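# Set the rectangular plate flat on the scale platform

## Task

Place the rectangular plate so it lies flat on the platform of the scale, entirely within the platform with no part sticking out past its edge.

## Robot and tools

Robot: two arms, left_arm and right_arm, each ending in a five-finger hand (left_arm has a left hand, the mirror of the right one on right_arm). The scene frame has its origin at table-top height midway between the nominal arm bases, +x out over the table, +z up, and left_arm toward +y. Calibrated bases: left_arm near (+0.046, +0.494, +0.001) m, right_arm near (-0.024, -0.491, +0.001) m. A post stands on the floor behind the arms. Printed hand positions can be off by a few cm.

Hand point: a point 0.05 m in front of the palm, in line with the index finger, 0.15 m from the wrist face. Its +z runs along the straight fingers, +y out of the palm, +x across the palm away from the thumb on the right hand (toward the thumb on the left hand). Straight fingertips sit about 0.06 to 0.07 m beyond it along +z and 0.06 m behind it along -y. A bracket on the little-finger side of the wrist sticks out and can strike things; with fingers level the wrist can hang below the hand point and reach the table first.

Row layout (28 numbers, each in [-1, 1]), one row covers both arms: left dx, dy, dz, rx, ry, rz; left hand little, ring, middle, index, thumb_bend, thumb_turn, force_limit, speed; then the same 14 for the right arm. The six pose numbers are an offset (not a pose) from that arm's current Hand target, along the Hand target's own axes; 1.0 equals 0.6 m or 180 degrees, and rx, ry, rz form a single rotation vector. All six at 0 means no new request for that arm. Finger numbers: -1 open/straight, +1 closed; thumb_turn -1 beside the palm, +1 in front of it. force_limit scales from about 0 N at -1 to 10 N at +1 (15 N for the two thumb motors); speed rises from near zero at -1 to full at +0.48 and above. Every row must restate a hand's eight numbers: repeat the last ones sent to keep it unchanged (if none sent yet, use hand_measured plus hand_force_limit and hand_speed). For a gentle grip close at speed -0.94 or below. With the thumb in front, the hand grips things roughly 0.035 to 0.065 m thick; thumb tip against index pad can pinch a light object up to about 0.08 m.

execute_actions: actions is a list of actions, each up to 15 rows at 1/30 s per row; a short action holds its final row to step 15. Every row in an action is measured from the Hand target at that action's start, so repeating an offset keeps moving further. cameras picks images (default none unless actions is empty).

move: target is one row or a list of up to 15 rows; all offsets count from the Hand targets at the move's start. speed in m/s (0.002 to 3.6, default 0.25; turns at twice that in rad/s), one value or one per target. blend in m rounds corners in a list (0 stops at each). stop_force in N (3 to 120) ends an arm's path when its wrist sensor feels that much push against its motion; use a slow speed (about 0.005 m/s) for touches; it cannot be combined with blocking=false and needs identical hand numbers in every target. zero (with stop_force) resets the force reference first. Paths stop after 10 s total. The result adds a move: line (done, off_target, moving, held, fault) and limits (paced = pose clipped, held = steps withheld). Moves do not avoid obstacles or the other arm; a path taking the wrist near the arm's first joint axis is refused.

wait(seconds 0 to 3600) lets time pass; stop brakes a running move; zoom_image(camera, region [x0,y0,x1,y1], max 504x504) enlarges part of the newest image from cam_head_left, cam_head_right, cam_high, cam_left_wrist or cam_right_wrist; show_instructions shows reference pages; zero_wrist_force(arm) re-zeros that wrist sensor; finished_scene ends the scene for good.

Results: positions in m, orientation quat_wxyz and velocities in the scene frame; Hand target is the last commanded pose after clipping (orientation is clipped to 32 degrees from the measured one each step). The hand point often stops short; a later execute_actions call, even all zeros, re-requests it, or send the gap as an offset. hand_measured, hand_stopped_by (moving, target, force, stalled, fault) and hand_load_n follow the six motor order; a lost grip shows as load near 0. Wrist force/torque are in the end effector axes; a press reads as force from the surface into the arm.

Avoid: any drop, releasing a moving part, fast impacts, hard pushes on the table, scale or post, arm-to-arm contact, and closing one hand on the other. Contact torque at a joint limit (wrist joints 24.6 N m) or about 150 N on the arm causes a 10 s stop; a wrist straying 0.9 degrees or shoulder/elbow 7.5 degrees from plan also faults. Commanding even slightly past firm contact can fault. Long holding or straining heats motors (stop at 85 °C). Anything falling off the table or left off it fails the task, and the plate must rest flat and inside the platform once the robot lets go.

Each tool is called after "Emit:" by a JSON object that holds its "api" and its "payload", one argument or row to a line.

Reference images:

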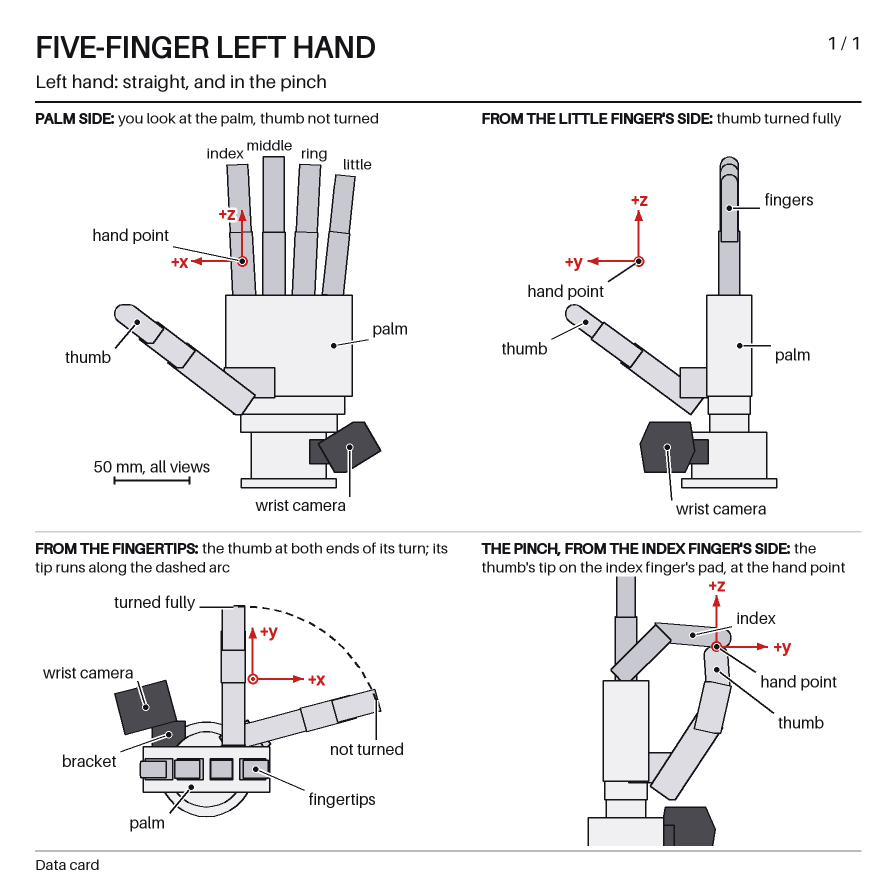

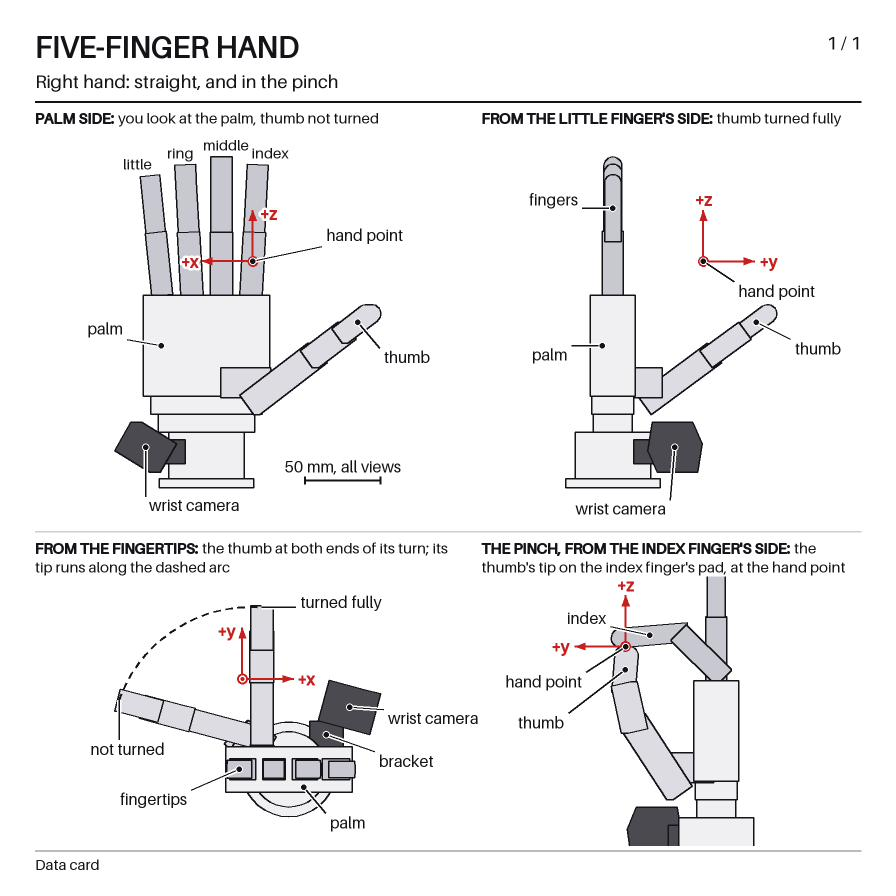

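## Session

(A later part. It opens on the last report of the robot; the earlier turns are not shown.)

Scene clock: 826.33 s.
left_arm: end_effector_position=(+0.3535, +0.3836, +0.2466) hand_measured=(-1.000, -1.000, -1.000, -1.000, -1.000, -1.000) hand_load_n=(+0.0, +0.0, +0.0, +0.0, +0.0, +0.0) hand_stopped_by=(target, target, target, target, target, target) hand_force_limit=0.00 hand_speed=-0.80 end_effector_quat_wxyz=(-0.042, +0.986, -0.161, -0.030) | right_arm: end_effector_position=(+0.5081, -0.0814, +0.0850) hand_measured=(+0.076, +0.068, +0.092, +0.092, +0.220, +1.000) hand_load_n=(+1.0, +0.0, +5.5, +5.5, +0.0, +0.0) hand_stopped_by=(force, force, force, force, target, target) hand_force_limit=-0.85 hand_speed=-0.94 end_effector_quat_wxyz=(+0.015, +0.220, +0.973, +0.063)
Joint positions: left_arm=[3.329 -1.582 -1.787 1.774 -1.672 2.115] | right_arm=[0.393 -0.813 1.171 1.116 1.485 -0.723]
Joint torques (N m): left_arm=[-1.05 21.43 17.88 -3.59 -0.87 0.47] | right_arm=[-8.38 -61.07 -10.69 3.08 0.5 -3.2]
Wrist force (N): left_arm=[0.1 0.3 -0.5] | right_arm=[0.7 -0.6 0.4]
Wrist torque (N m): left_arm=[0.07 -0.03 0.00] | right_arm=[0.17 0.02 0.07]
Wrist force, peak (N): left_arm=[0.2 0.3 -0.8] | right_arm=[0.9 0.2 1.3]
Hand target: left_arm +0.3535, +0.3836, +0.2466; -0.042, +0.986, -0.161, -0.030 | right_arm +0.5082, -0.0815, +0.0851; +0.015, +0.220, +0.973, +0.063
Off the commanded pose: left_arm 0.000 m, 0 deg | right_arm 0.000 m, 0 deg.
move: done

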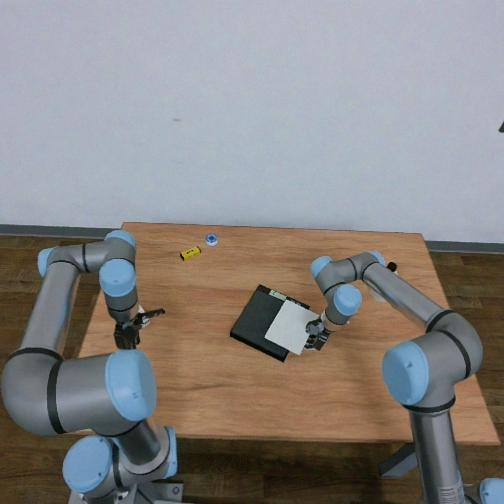

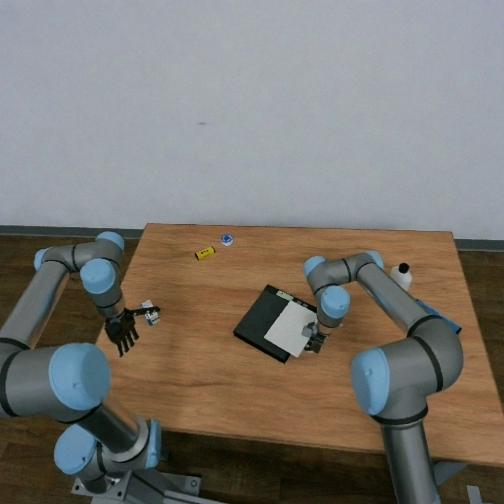

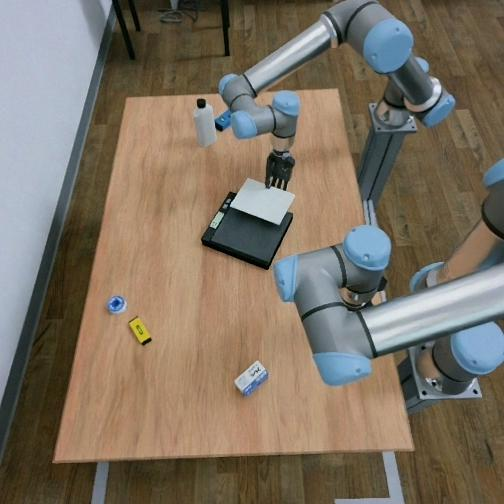

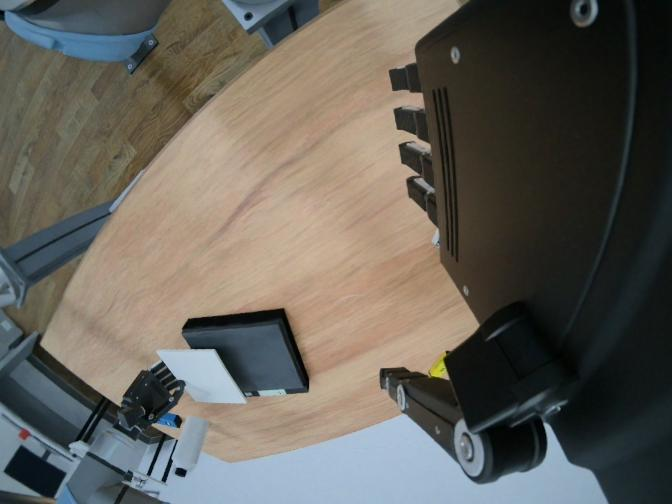

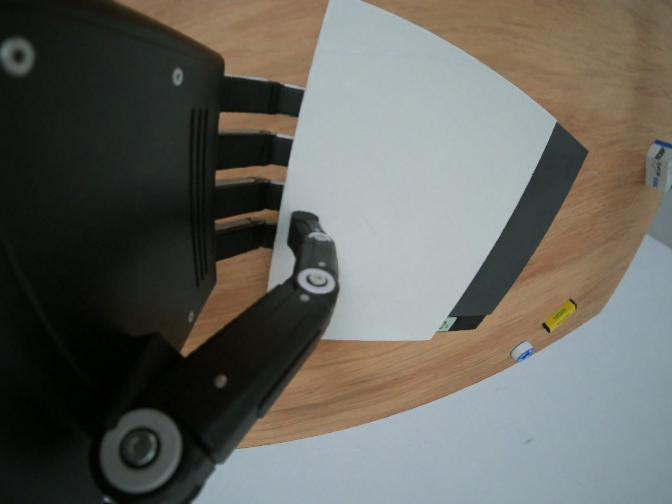

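Emit:
{"api": "move", "payload": {
  "target": [0,0,0,0,0,0,-1,-1,-1,-1,-1,-1,0,-0.8,0,-0.0215,0.0358,0,0,0,0.2,0.25,0.3,0.3,0.22,1,-0.85,-0.94],
  "speed": 0.05,
  "stop_force": 4,
  "cameras": ["all"]
}}

Emit:
{"api": "zoom_image", "payload": {
  "camera": "cam_high",
  "region": [190, 150, 310, 280]
}}

Emit:
{"api": "zoom_image", "payload": {
  "camera": "cam_left_wrist",
  "region": [120, 300, 320, 420]
}}

Emit:
{"api": "zoom_image", "payload": {
  "camera": "cam_head_left",
  "region": [220, 280, 340, 370]
}}

Emit:
{"api": "zoom_image", "payload": {
  "camera": "cam_right_wrist",
  "region": [210, 0, 600, 400]
}}

Scene clock: 869.40 s.
left_arm: end_effector_position=(+0.3535, +0.3836, +0.2466) hand_measured=(-1.000, -1.000, -1.000, -1.000, -1.000, -1.000) hand_load_n=(+0.0, +0.0, +0.0, +0.0, +0.0, +0.0) hand_stopped_by=(target, target, target, target, target, target) hand_force_limit=0.00 hand_speed=-0.80 end_effector_quat_wxyz=(-0.042, +0.986, -0.161, -0.030) | right_arm: end_effector_position=(+0.5039, -0.0905, +0.0621) hand_measured=(+0.076, +0.068, +0.092, +0.092, +0.220, +1.000) hand_load_n=(+1.0, +0.5, +5.5, +5.0, +0.0, +0.0) hand_stopped_by=(force, force, force, force, target, target) hand_force_limit=-0.85 hand_speed=-0.94 end_effector_quat_wxyz=(+0.015, +0.220, +0.973, +0.063)
Joint positions: left_arm=[3.329 -1.582 -1.787 1.774 -1.672 2.115] | right_arm=[0.381 -0.813 1.232 1.054 1.483 -0.736]
Joint torques (N m): left_arm=[-2.18 20.76 18.97 -3.64 -0.78 0.31] | right_arm=[8.87 -36.11 -23.86 2.47 -0.84 2.62]
Wrist force (N): left_arm=[0.0 0.3 -0.4] | right_arm=[1.0 -0.3 0.4]
Wrist torque (N m): left_arm=[0.07 0.00 -0.01] | right_arm=[0.20 -0.05 0.17]
Wrist force, peak (N): left_arm=[0.2 0.5 -0.8] | right_arm=[1.1 -0.9 0.9]
Hand target: left_arm +0.3535, +0.3836, +0.2466; -0.042, +0.986, -0.161, -0.030 | right_arm +0.5039, -0.0905, +0.0621; +0.015, +0.220, +0.973, +0.063
Off the commanded pose: left_arm 0.000 m, 0 deg | right_arm 0.000 m, 0 deg.
move: done

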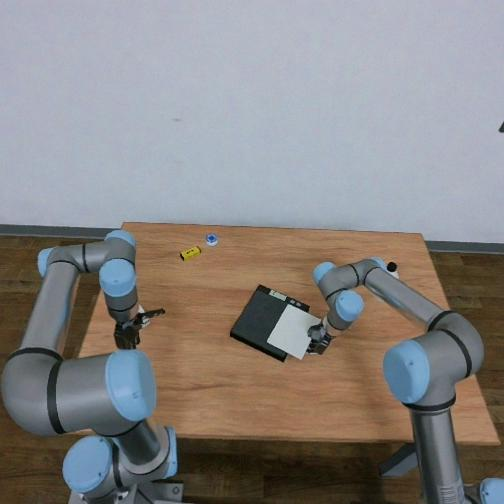

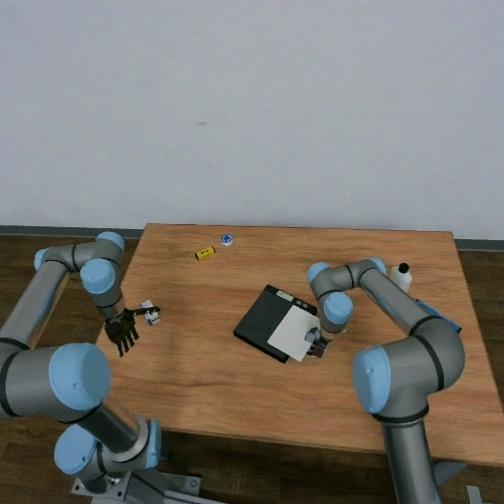

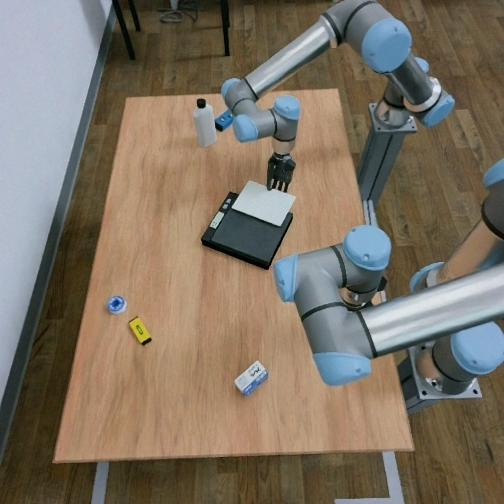

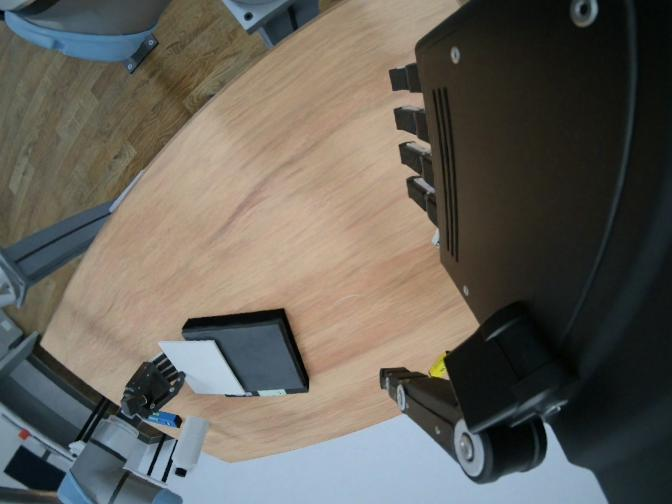

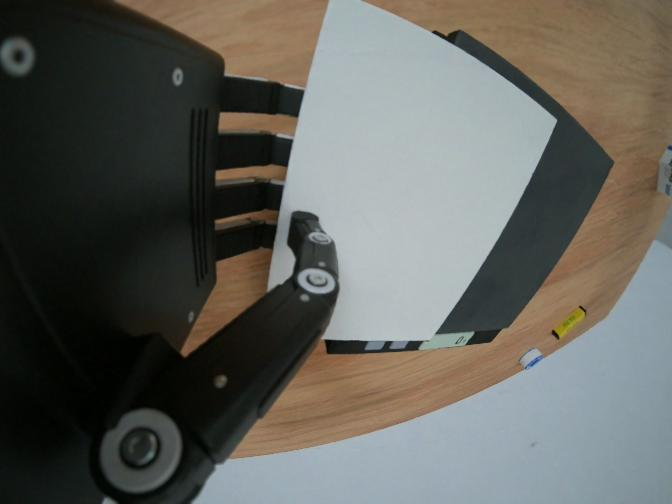

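Scaled by 3.877 from the camera's image (finer frame: 720x720).

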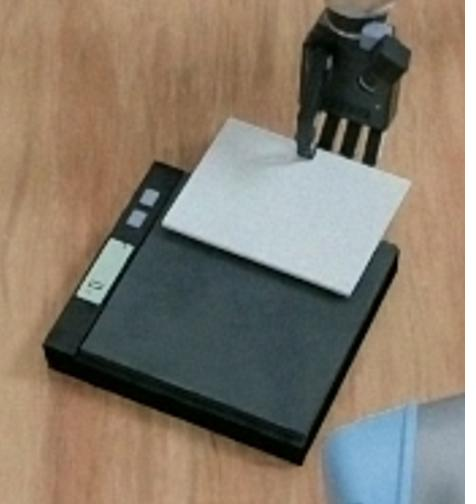

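Scaled by 2.520 from the camera's image (finer frame: 960x720).

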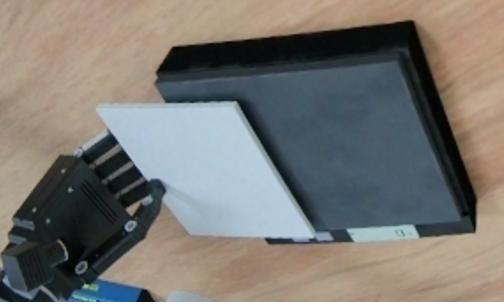

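Scaled by 4.200 from the camera's image (finer frame: 720x720).

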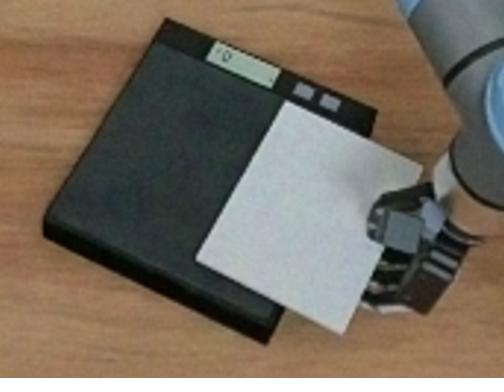

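Scaled by 1.260 from the camera's image (finer frame: 960x720).

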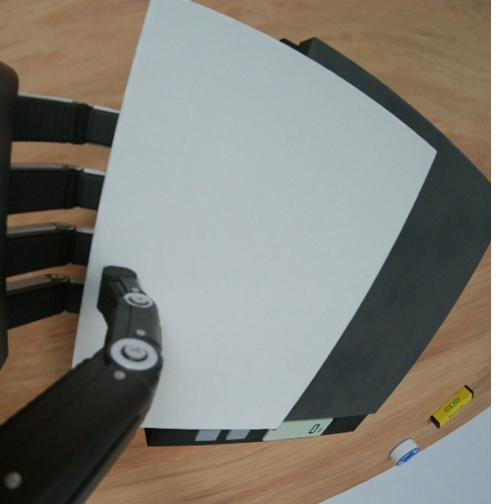

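Emit:
{"api": "zoom_image", "payload": {
  "camera": "cam_right_wrist",
  "region": [300, 320, 400, 370]
}}

Emit:
{"api": "zoom_image", "payload": {
  "camera": "cam_right_wrist",
  "region": [410, 10, 510, 70]
}}

Scaled by 5.040 from the camera's image (finer frame: 960x720).

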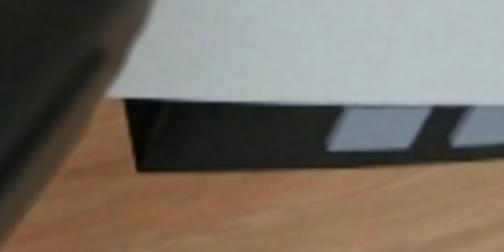

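Scaled by 5.040 from the camera's image (finer frame: 960x720).

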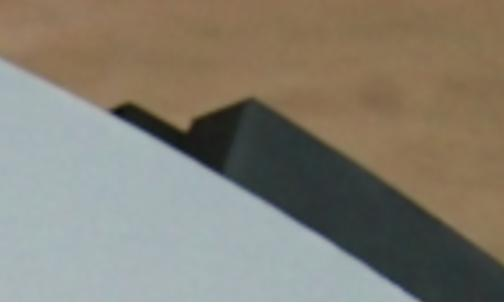

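Emit:
{"api": "move", "payload": {
  "target": [0,0,0,0,0,0,-1,-1,-1,-1,-1,-1,0,-0.8,0,0.0099,0.0013,0,0,0,0.2,0.25,0.3,0.3,0.22,1,-0.85,-0.94],
  "speed": 0.01,
  "stop_force": 3
}}

Emit:
{"api": "move", "payload": {
  "target": [0,0,0,0,0,0,-1,-1,-1,-1,-1,-1,0,-0.8,0,-0.0026,0.0198,0,0,0,0.2,0.25,0.3,0.3,0.22,1,-0.85,-0.94],
  "speed": 0.005,
  "stop_force": 3,
  "cameras": ["all"]
}}

Emit:
{"api": "zoom_image", "payload": {
  "camera": "cam_high",
  "region": [190, 150, 310, 280]
}}

Emit:
{"api": "zoom_image", "payload": {
  "camera": "cam_left_wrist",
  "region": [120, 300, 320, 420]
}}

Emit:
{"api": "zoom_image", "payload": {
  "camera": "cam_right_wrist",
  "region": [210, 0, 600, 400]
}}

Scene clock: 908.73 s.
left_arm: end_effector_position=(+0.3535, +0.3836, +0.2466) hand_measured=(-1.000, -1.000, -1.000, -1.000, -1.000, -1.000) hand_load_n=(+0.0, +0.0, +0.0, +0.0, +0.0, +0.0) hand_stopped_by=(target, target, target, target, target, target) hand_force_limit=0.00 hand_speed=-0.80 end_effector_quat_wxyz=(-0.042, +0.986, -0.161, -0.030) | right_arm: end_effector_position=(+0.5065, -0.0851, +0.0621) hand_measured=(+0.076, +0.068, +0.092, +0.092, +0.220, +1.000) hand_load_n=(+1.0, +0.5, +5.5, +5.5, +0.0, +0.0) hand_stopped_by=(force, force, force, force, target, target) hand_force_limit=-0.85 hand_speed=-0.94 end_effector_quat_wxyz=(+0.015, +0.220, +0.973, +0.063)
Joint positions: left_arm=[3.329 -1.582 -1.787 1.774 -1.672 2.115] | right_arm=[0.388 -0.8 1.21 1.064 1.484 -0.728]
Joint torques (N m): left_arm=[-1.71 20.55 18.44 -3.64 -0.8 0.36] | right_arm=[-9.5 -61.61 -10.39 0.34 0.59 -2.84]
Wrist force (N): left_arm=[0.3 0.2 -0.7] | right_arm=[1.0 -0.6 0.3]
Wrist torque (N m): left_arm=[0.07 -0.06 0.01] | right_arm=[0.17 -0.03 0.05]
Wrist force, peak (N): left_arm=[0.2 0.5 -0.7] | right_arm=[1.0 -0.7 0.8]
Hand target: left_arm +0.3535, +0.3836, +0.2466; -0.042, +0.986, -0.161, -0.030 | right_arm +0.5065, -0.0851, +0.0621; +0.015, +0.220, +0.973, +0.063
Off the commanded pose: left_arm 0.000 m, 0 deg | right_arm 0.000 m, 0 deg.
move: done

Scene clock: 911.27 s.
left_arm: end_effector_position=(+0.3535, +0.3836, +0.2466) hand_measured=(-1.000, -1.000, -1.000, -1.000, -1.000, -1.000) hand_load_n=(+0.0, +0.0, +0.0, +0.0, +0.0, +0.0) hand_stopped_by=(target, target, target, target, target, target) hand_force_limit=0.00 hand_speed=-0.80 end_effector_quat_wxyz=(-0.042, +0.986, -0.161, -0.030) | right_arm: end_effector_position=(+0.5065, -0.0851, +0.0555) hand_measured=(+0.076, +0.068, +0.092, +0.092, +0.220, +1.000) hand_load_n=(+1.0, +0.5, +4.0, +4.5, +0.0, +0.0) hand_stopped_by=(force, force, force, force, target, target) hand_force_limit=-0.85 hand_speed=-0.94 end_effector_quat_wxyz=(+0.015, +0.220, +0.973, +0.063)
Joint positions: left_arm=[3.329 -1.582 -1.787 1.774 -1.672 2.115] | right_arm=[0.388 -0.793 1.216 1.051 1.484 -0.728]
Joint torques (N m): left_arm=[-2.02 21.42 18.51 -3.59 -0.8 0.52] | right_arm=[-8.46 -58.7 -23.67 2.9 -0.46 -2.76]
Wrist force (N): left_arm=[0.0 0.5 -0.7] | right_arm=[1.4 -0.6 -2.7]
Wrist torque (N m): left_arm=[0.10 -0.01 -0.02] | right_arm=[0.17 -0.01 0.08]
Wrist force, peak (N): left_arm=[0.0 0.4 -0.9] | right_arm=[0.0 1.2 -3.1]
Hand target: left_arm +0.3535, +0.3836, +0.2466; -0.042, +0.986, -0.161, -0.030 | right_arm +0.5065, -0.0851, +0.0555; +0.015, +0.220, +0.973, +0.063 (not the last commanded pose)
Off the commanded pose: left_arm 0.000 m, 0 deg | right_arm 0.005 m, 0 deg.
move: contact (right_arm)

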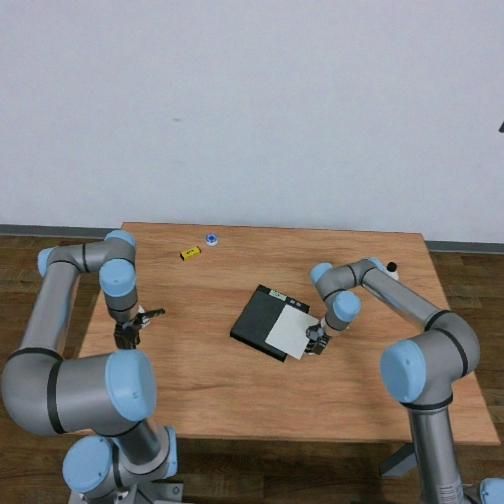

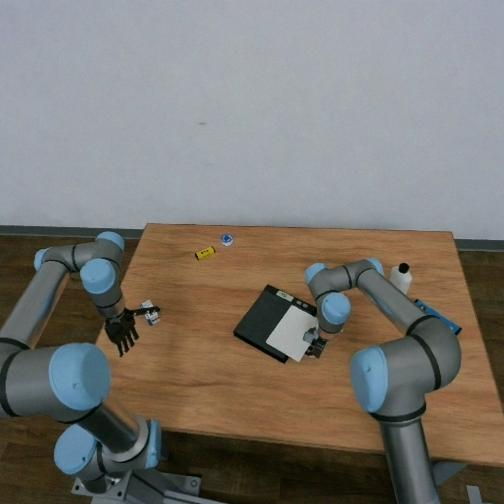

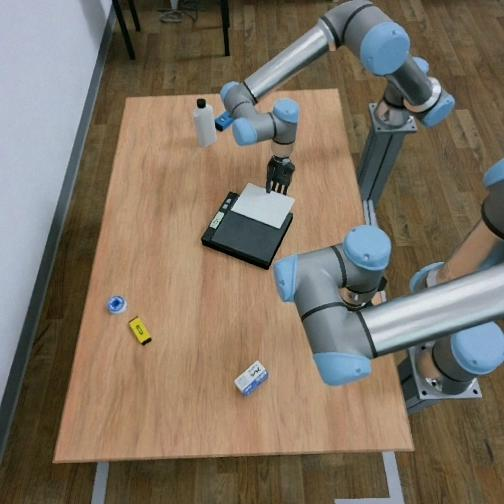

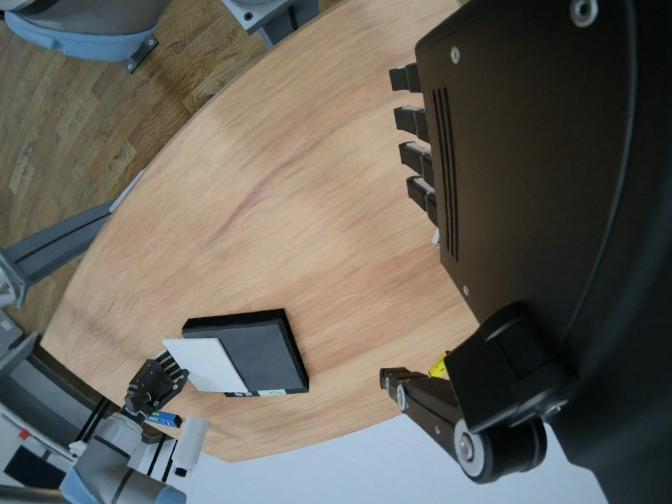

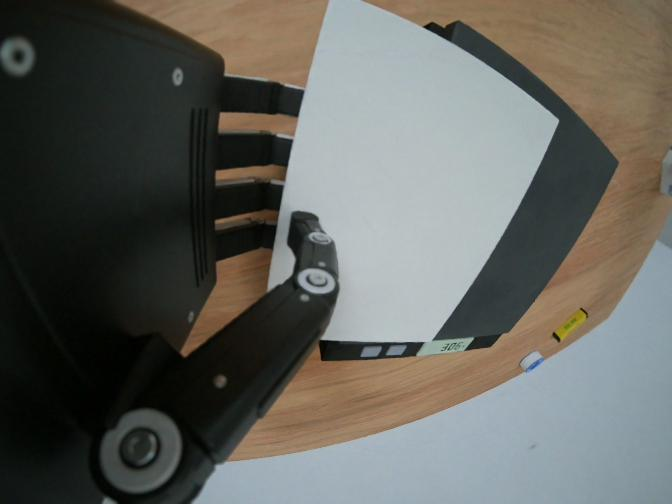

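Scaled by 3.877 from the camera's image (finer frame: 720x720).

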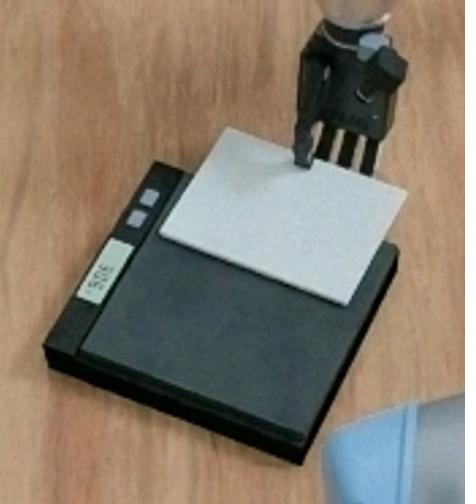

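Scaled by 2.520 from the camera's image (finer frame: 960x720).

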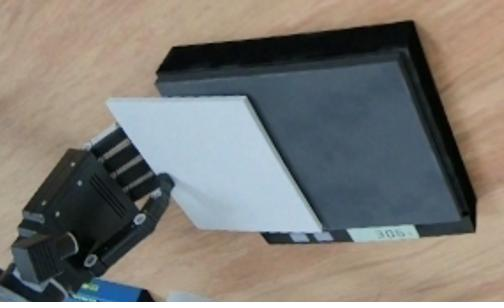

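Scaled by 1.260 from the camera's image (finer frame: 960x720).

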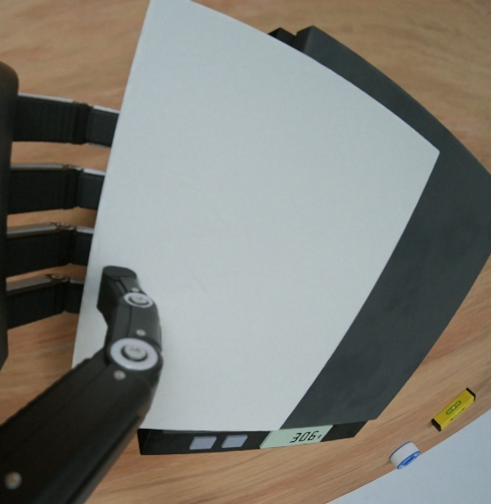

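Emit:
{"api": "move", "payload": {
  "target": [0,0,0,0,0,0,-1,-1,-1,-1,-1,-1,0,-0.8,0,0.00011,-0.00083,0,0,0,0.2,0.25,0.3,0.3,0.22,1,-0.85,-0.94],
  "speed": 0.005,
  "cameras": ["cam_right_wrist"]
}}

Emit:
{"api": "zoom_image", "payload": {
  "camera": "cam_right_wrist",
  "region": [310, 310, 510, 370]
}}

Scene clock: 926.03 s.
left_arm: end_effector_position=(+0.3535, +0.3836, +0.2466) hand_measured=(-1.000, -1.000, -1.000, -1.000, -1.000, -1.000) hand_load_n=(+0.0, +0.0, +0.0, +0.0, +0.0, +0.0) hand_stopped_by=(target, target, target, target, target, target) hand_force_limit=0.00 hand_speed=-0.80 end_effector_quat_wxyz=(-0.042, +0.986, -0.161, -0.030) | right_arm: end_effector_position=(+0.5065, -0.0851, +0.0560) hand_measured=(+0.076, +0.068, +0.092, +0.092, +0.220, +1.000) hand_load_n=(+1.5, +0.5, +5.0, +5.0, +0.0, +0.0) hand_stopped_by=(force, force, force, force, target, target) hand_force_limit=-0.85 hand_speed=-0.94 end_effector_quat_wxyz=(+0.015, +0.220, +0.973, +0.063)
Joint positions: left_arm=[3.329 -1.582 -1.787 1.774 -1.672 2.115] | right_arm=[0.388 -0.794 1.216 1.052 1.484 -0.728]
Joint torques (N m): left_arm=[-1.68 20.9 18.8 -3.69 -0.8 0.46] | right_arm=[-7.28 -57.43 -20.92 2.98 -0.29 -2.91]
Wrist force (N): left_arm=[0.2 0.4 -0.8] | right_arm=[0.3 0.0 -0.3]
Wrist torque (N m): left_arm=[0.11 -0.04 -0.01] | right_arm=[0.20 0.05 0.02]
Wrist force, peak (N): left_arm=[0.2 0.4 -0.8] | right_arm=[1.4 -0.4 -2.8]
Hand target: left_arm +0.3535, +0.3836, +0.2466; -0.042, +0.986, -0.161, -0.030 | right_arm +0.5065, -0.0851, +0.0560; +0.015, +0.220, +0.973, +0.063
Off the commanded pose: left_arm 0.000 m, 0 deg | right_arm 0.000 m, 0 deg.
move: done

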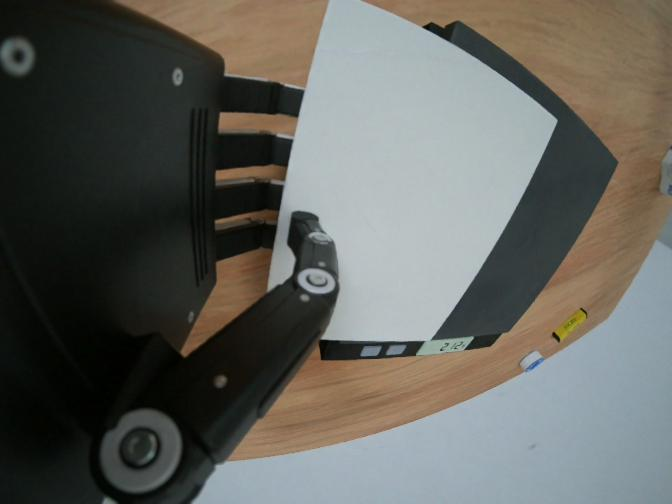

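Scaled by 2.520 from the camera's image (finer frame: 960x720).

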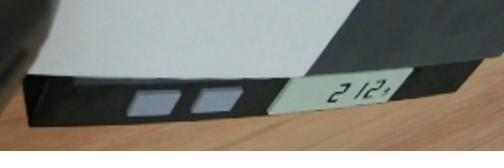

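Emit:
{"api": "move", "payload": {
  "target": [0,0,0,0,0,0,-1,-1,-1,-1,-1,-1,0,-0.8,0,0.00013,-0.00099,0,0,0,0.2,0.25,0.3,0.3,0.22,1,-0.85,-0.94],
  "speed": 0.005,
  "cameras": ["cam_right_wrist"]
}}

Emit:
{"api": "zoom_image", "payload": {
  "camera": "cam_right_wrist",
  "region": [310, 310, 510, 370]
}}

Scene clock: 930.37 s.
left_arm: end_effector_position=(+0.3535, +0.3836, +0.2466) hand_measured=(-1.000, -1.000, -1.000, -1.000, -1.000, -1.000) hand_load_n=(+0.0, +0.0, +0.0, +0.0, +0.0, +0.0) hand_stopped_by=(target, target, target, target, target, target) hand_force_limit=0.00 hand_speed=-0.80 end_effector_quat_wxyz=(-0.042, +0.986, -0.161, -0.030) | right_arm: end_effector_position=(+0.5065, -0.0851, +0.0565) hand_measured=(+0.076, +0.068, +0.092, +0.092, +0.220, +1.000) hand_load_n=(+1.0, +0.5, +5.0, +5.5, +0.0, +0.0) hand_stopped_by=(force, force, force, force, target, target) hand_force_limit=-0.85 hand_speed=-0.94 end_effector_quat_wxyz=(+0.015, +0.220, +0.973, +0.063)
Joint positions: left_arm=[3.329 -1.582 -1.787 1.774 -1.672 2.115] | right_arm=[0.388 -0.795 1.215 1.053 1.484 -0.728]
Joint torques (N m): left_arm=[-2.01 21.89 18.74 -3.56 -0.8 0.34] | right_arm=[-3.89 -61.95 -24 2.2 -0.45 -2.36]
Wrist force (N): left_arm=[0.1 0.4 -0.7] | right_arm=[0.9 -0.4 0.6]
Wrist torque (N m): left_arm=[0.09 -0.02 -0.01] | right_arm=[0.17 -0.03 0.05]
Wrist force, peak (N): left_arm=[0.1 0.4 -0.9] | right_arm=[0.8 -0.5 0.9]
Hand target: left_arm +0.3535, +0.3836, +0.2466; -0.042, +0.986, -0.161, -0.030 | right_arm +0.5065, -0.0851, +0.0566; +0.015, +0.220, +0.973, +0.063
Off the commanded pose: left_arm 0.000 m, 0 deg | right_arm 0.000 m, 0 deg.
move: done

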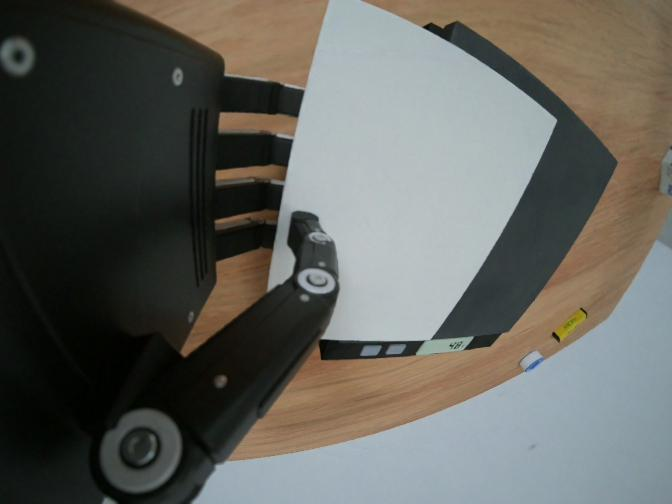

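Scaled by 2.520 from the camera's image (finer frame: 960x720).

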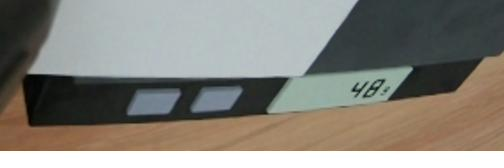

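Emit:
{"api": "move", "payload": {
  "target": [0,0,0,0,0,0,-1,-1,-1,-1,-1,-1,0,-0.8,0,0,0,0,0,0,-0.2,-0.1,-0.1,-0.1,0.22,1,-0.85,-0.9],
  "cameras": ["cam_right_wrist","cam_high","cam_left_wrist"]
}}

Emit:
{"api": "zoom_image", "payload": {
  "camera": "cam_right_wrist",
  "region": [210, 100, 510, 370]
}}

Emit:
{"api": "zoom_image", "payload": {
  "camera": "cam_high",
  "region": [190, 150, 310, 280]
}}

Scene clock: 938.77 s.
left_arm: end_effector_position=(+0.3535, +0.3836, +0.2466) hand_measured=(-1.000, -1.000, -1.000, -1.000, -1.000, -1.000) hand_load_n=(+0.0, +0.0, +0.0, +0.0, +0.0, +0.0) hand_stopped_by=(target, target, target, target, target, target) hand_force_limit=0.00 hand_speed=-0.80 end_effector_quat_wxyz=(-0.042, +0.986, -0.161, -0.030) | right_arm: end_effector_position=(+0.5065, -0.0851, +0.0566) hand_measured=(-0.200, -0.100, -0.100, -0.100, +0.220, +1.000) hand_load_n=(+0.0, +0.0, +0.0, +0.0, +0.0, +0.0) hand_stopped_by=(target, target, target, target, target, target) hand_force_limit=-0.85 hand_speed=-0.90 end_effector_quat_wxyz=(+0.015, +0.220, +0.973, +0.063)
Joint positions: left_arm=[3.329 -1.582 -1.787 1.774 -1.672 2.115] | right_arm=[0.388 -0.795 1.215 1.053 1.484 -0.728]
Joint torques (N m): left_arm=[-0.79 21.5 18.25 -3.61 -0.74 0.54] | right_arm=[-0.44 -50.75 -16.63 0.53 -0.37 -1.65]
Wrist force (N): left_arm=[0.0 0.4 -0.8] | right_arm=[0.6 0.1 -1.5]
Wrist torque (N m): left_arm=[0.09 -0.01 -0.01] | right_arm=[0.23 0.06 0.05]
Wrist force, peak (N): left_arm=[0.3 0.5 -0.8] | right_arm=[1.2 1.1 -1.7]
Hand target: left_arm +0.3535, +0.3836, +0.2466; -0.042, +0.986, -0.161, -0.030 | right_arm +0.5065, -0.0851, +0.0566; +0.015, +0.220, +0.973, +0.063
Off the commanded pose: left_arm 0.000 m, 0 deg | right_arm 0.000 m, 0 deg.
move: done
Images, in order (width x height): cam_high 504x504, cam_left_wrist 672x504, cam_right_wrist 672x504.

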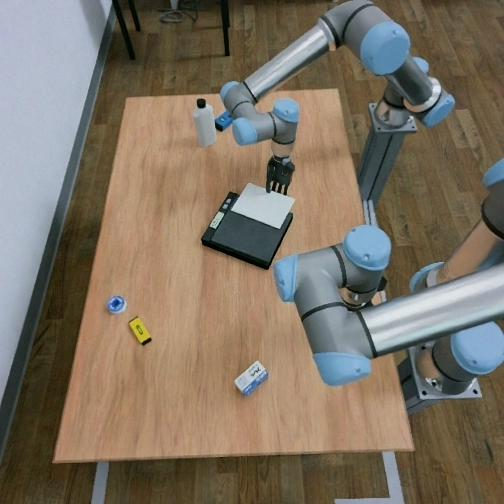

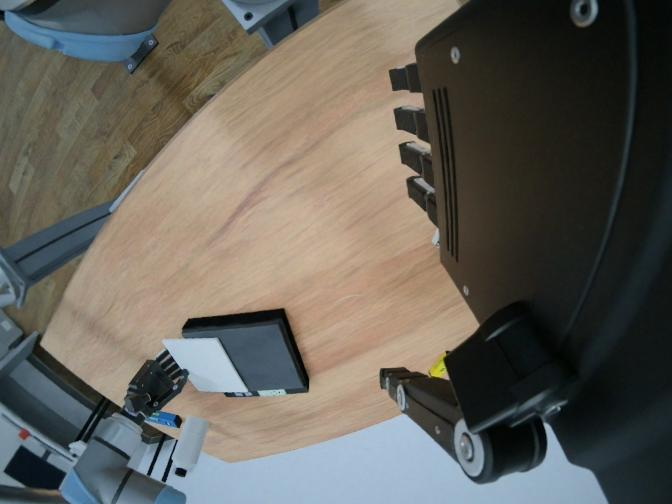

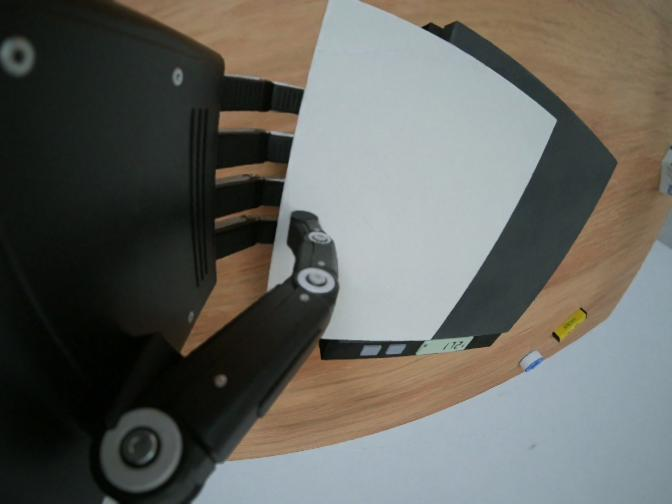

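Scaled by 1.680 from the camera's image (finer frame: 960x720).

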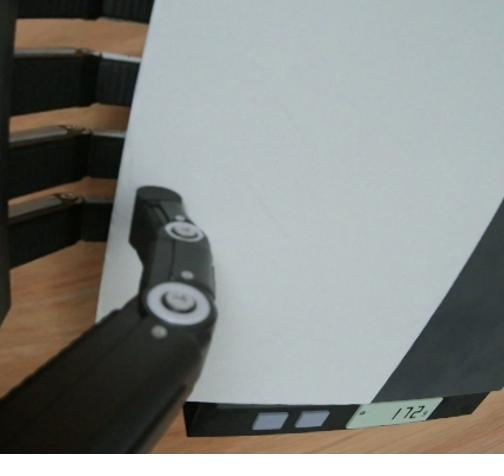

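Scaled by 3.877 from the camera's image (finer frame: 720x720).

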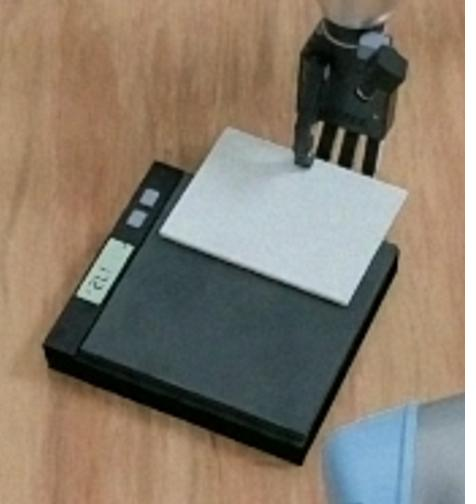

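Emit:
{"api": "move", "payload": {
  "target": [0,0,0,0,0,0,-1,-1,-1,-1,-1,-1,0,-0.8,0,0.0005,-0.0041,0,0,0,-0.2,-0.1,-0.1,-0.1,0.22,1,-0.85,-0.9],
  "speed": 0.01,
  "cameras": ["cam_right_wrist"]
}}

Emit:
{"api": "zoom_image", "payload": {
  "camera": "cam_right_wrist",
  "region": [210, 100, 510, 370]
}}

Scene clock: 943.03 s.
left_arm: end_effector_position=(+0.3535, +0.3836, +0.2466) hand_measured=(-1.000, -1.000, -1.000, -1.000, -1.000, -1.000) hand_load_n=(+0.0, +0.0, +0.0, +0.0, +0.0, +0.0) hand_stopped_by=(target, target, target, target, target, target) hand_force_limit=0.00 hand_speed=-0.80 end_effector_quat_wxyz=(-0.042, +0.986, -0.161, -0.030) | right_arm: end_effector_position=(+0.5065, -0.0851, +0.0591) hand_measured=(-0.200, -0.100, -0.100, -0.100, +0.220, +1.000) hand_load_n=(+0.0, +0.0, +0.0, +0.0, +0.0, +0.0) hand_stopped_by=(target, target, target, target, target, target) hand_force_limit=-0.85 hand_speed=-0.90 end_effector_quat_wxyz=(+0.015, +0.220, +0.973, +0.063)
Joint positions: left_arm=[3.329 -1.582 -1.787 1.774 -1.672 2.115] | right_arm=[0.388 -0.797 1.213 1.058 1.484 -0.728]
Joint torques (N m): left_arm=[-1.47 21.24 18.1 -3.64 -0.81 0.39] | right_arm=[0.38 -55.94 -20.38 1.49 -0.51 -2.11]
Wrist force (N): left_arm=[-0.2 0.3 -0.7] | right_arm=[0.9 0.2 -1.1]
Wrist torque (N m): left_arm=[0.07 0.02 -0.02] | right_arm=[0.22 0.01 0.07]
Wrist force, peak (N): left_arm=[0.2 0.6 -0.8] | right_arm=[1.1 0.0 -1.4]
Hand target: left_arm +0.3535, +0.3836, +0.2466; -0.042, +0.986, -0.161, -0.030 | right_arm +0.5065, -0.0851, +0.0591; +0.015, +0.220, +0.973, +0.063
Off the commanded pose: left_arm 0.000 m, 0 deg | right_arm 0.000 m, 0 deg.
move: done

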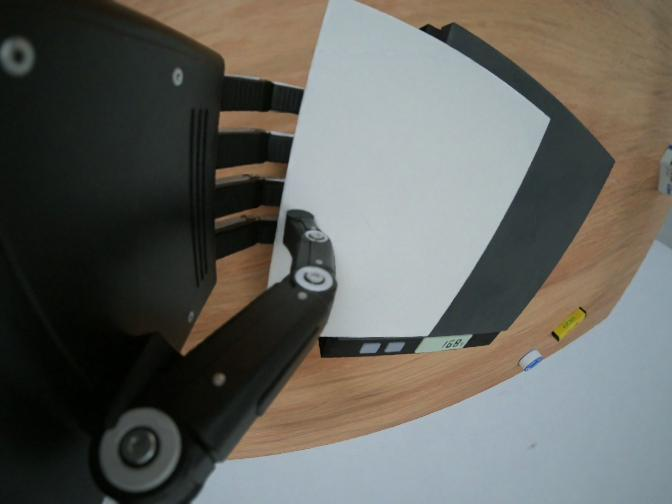

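Scaled by 1.680 from the camera's image (finer frame: 960x720).

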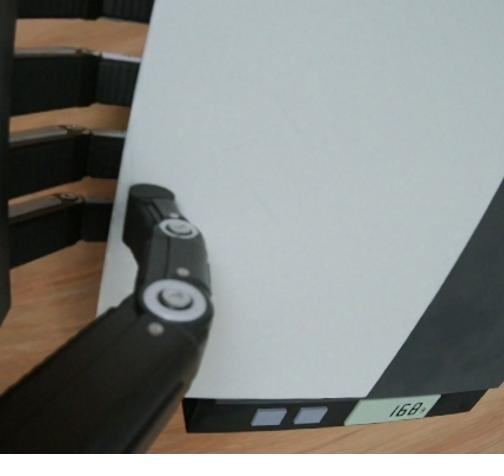

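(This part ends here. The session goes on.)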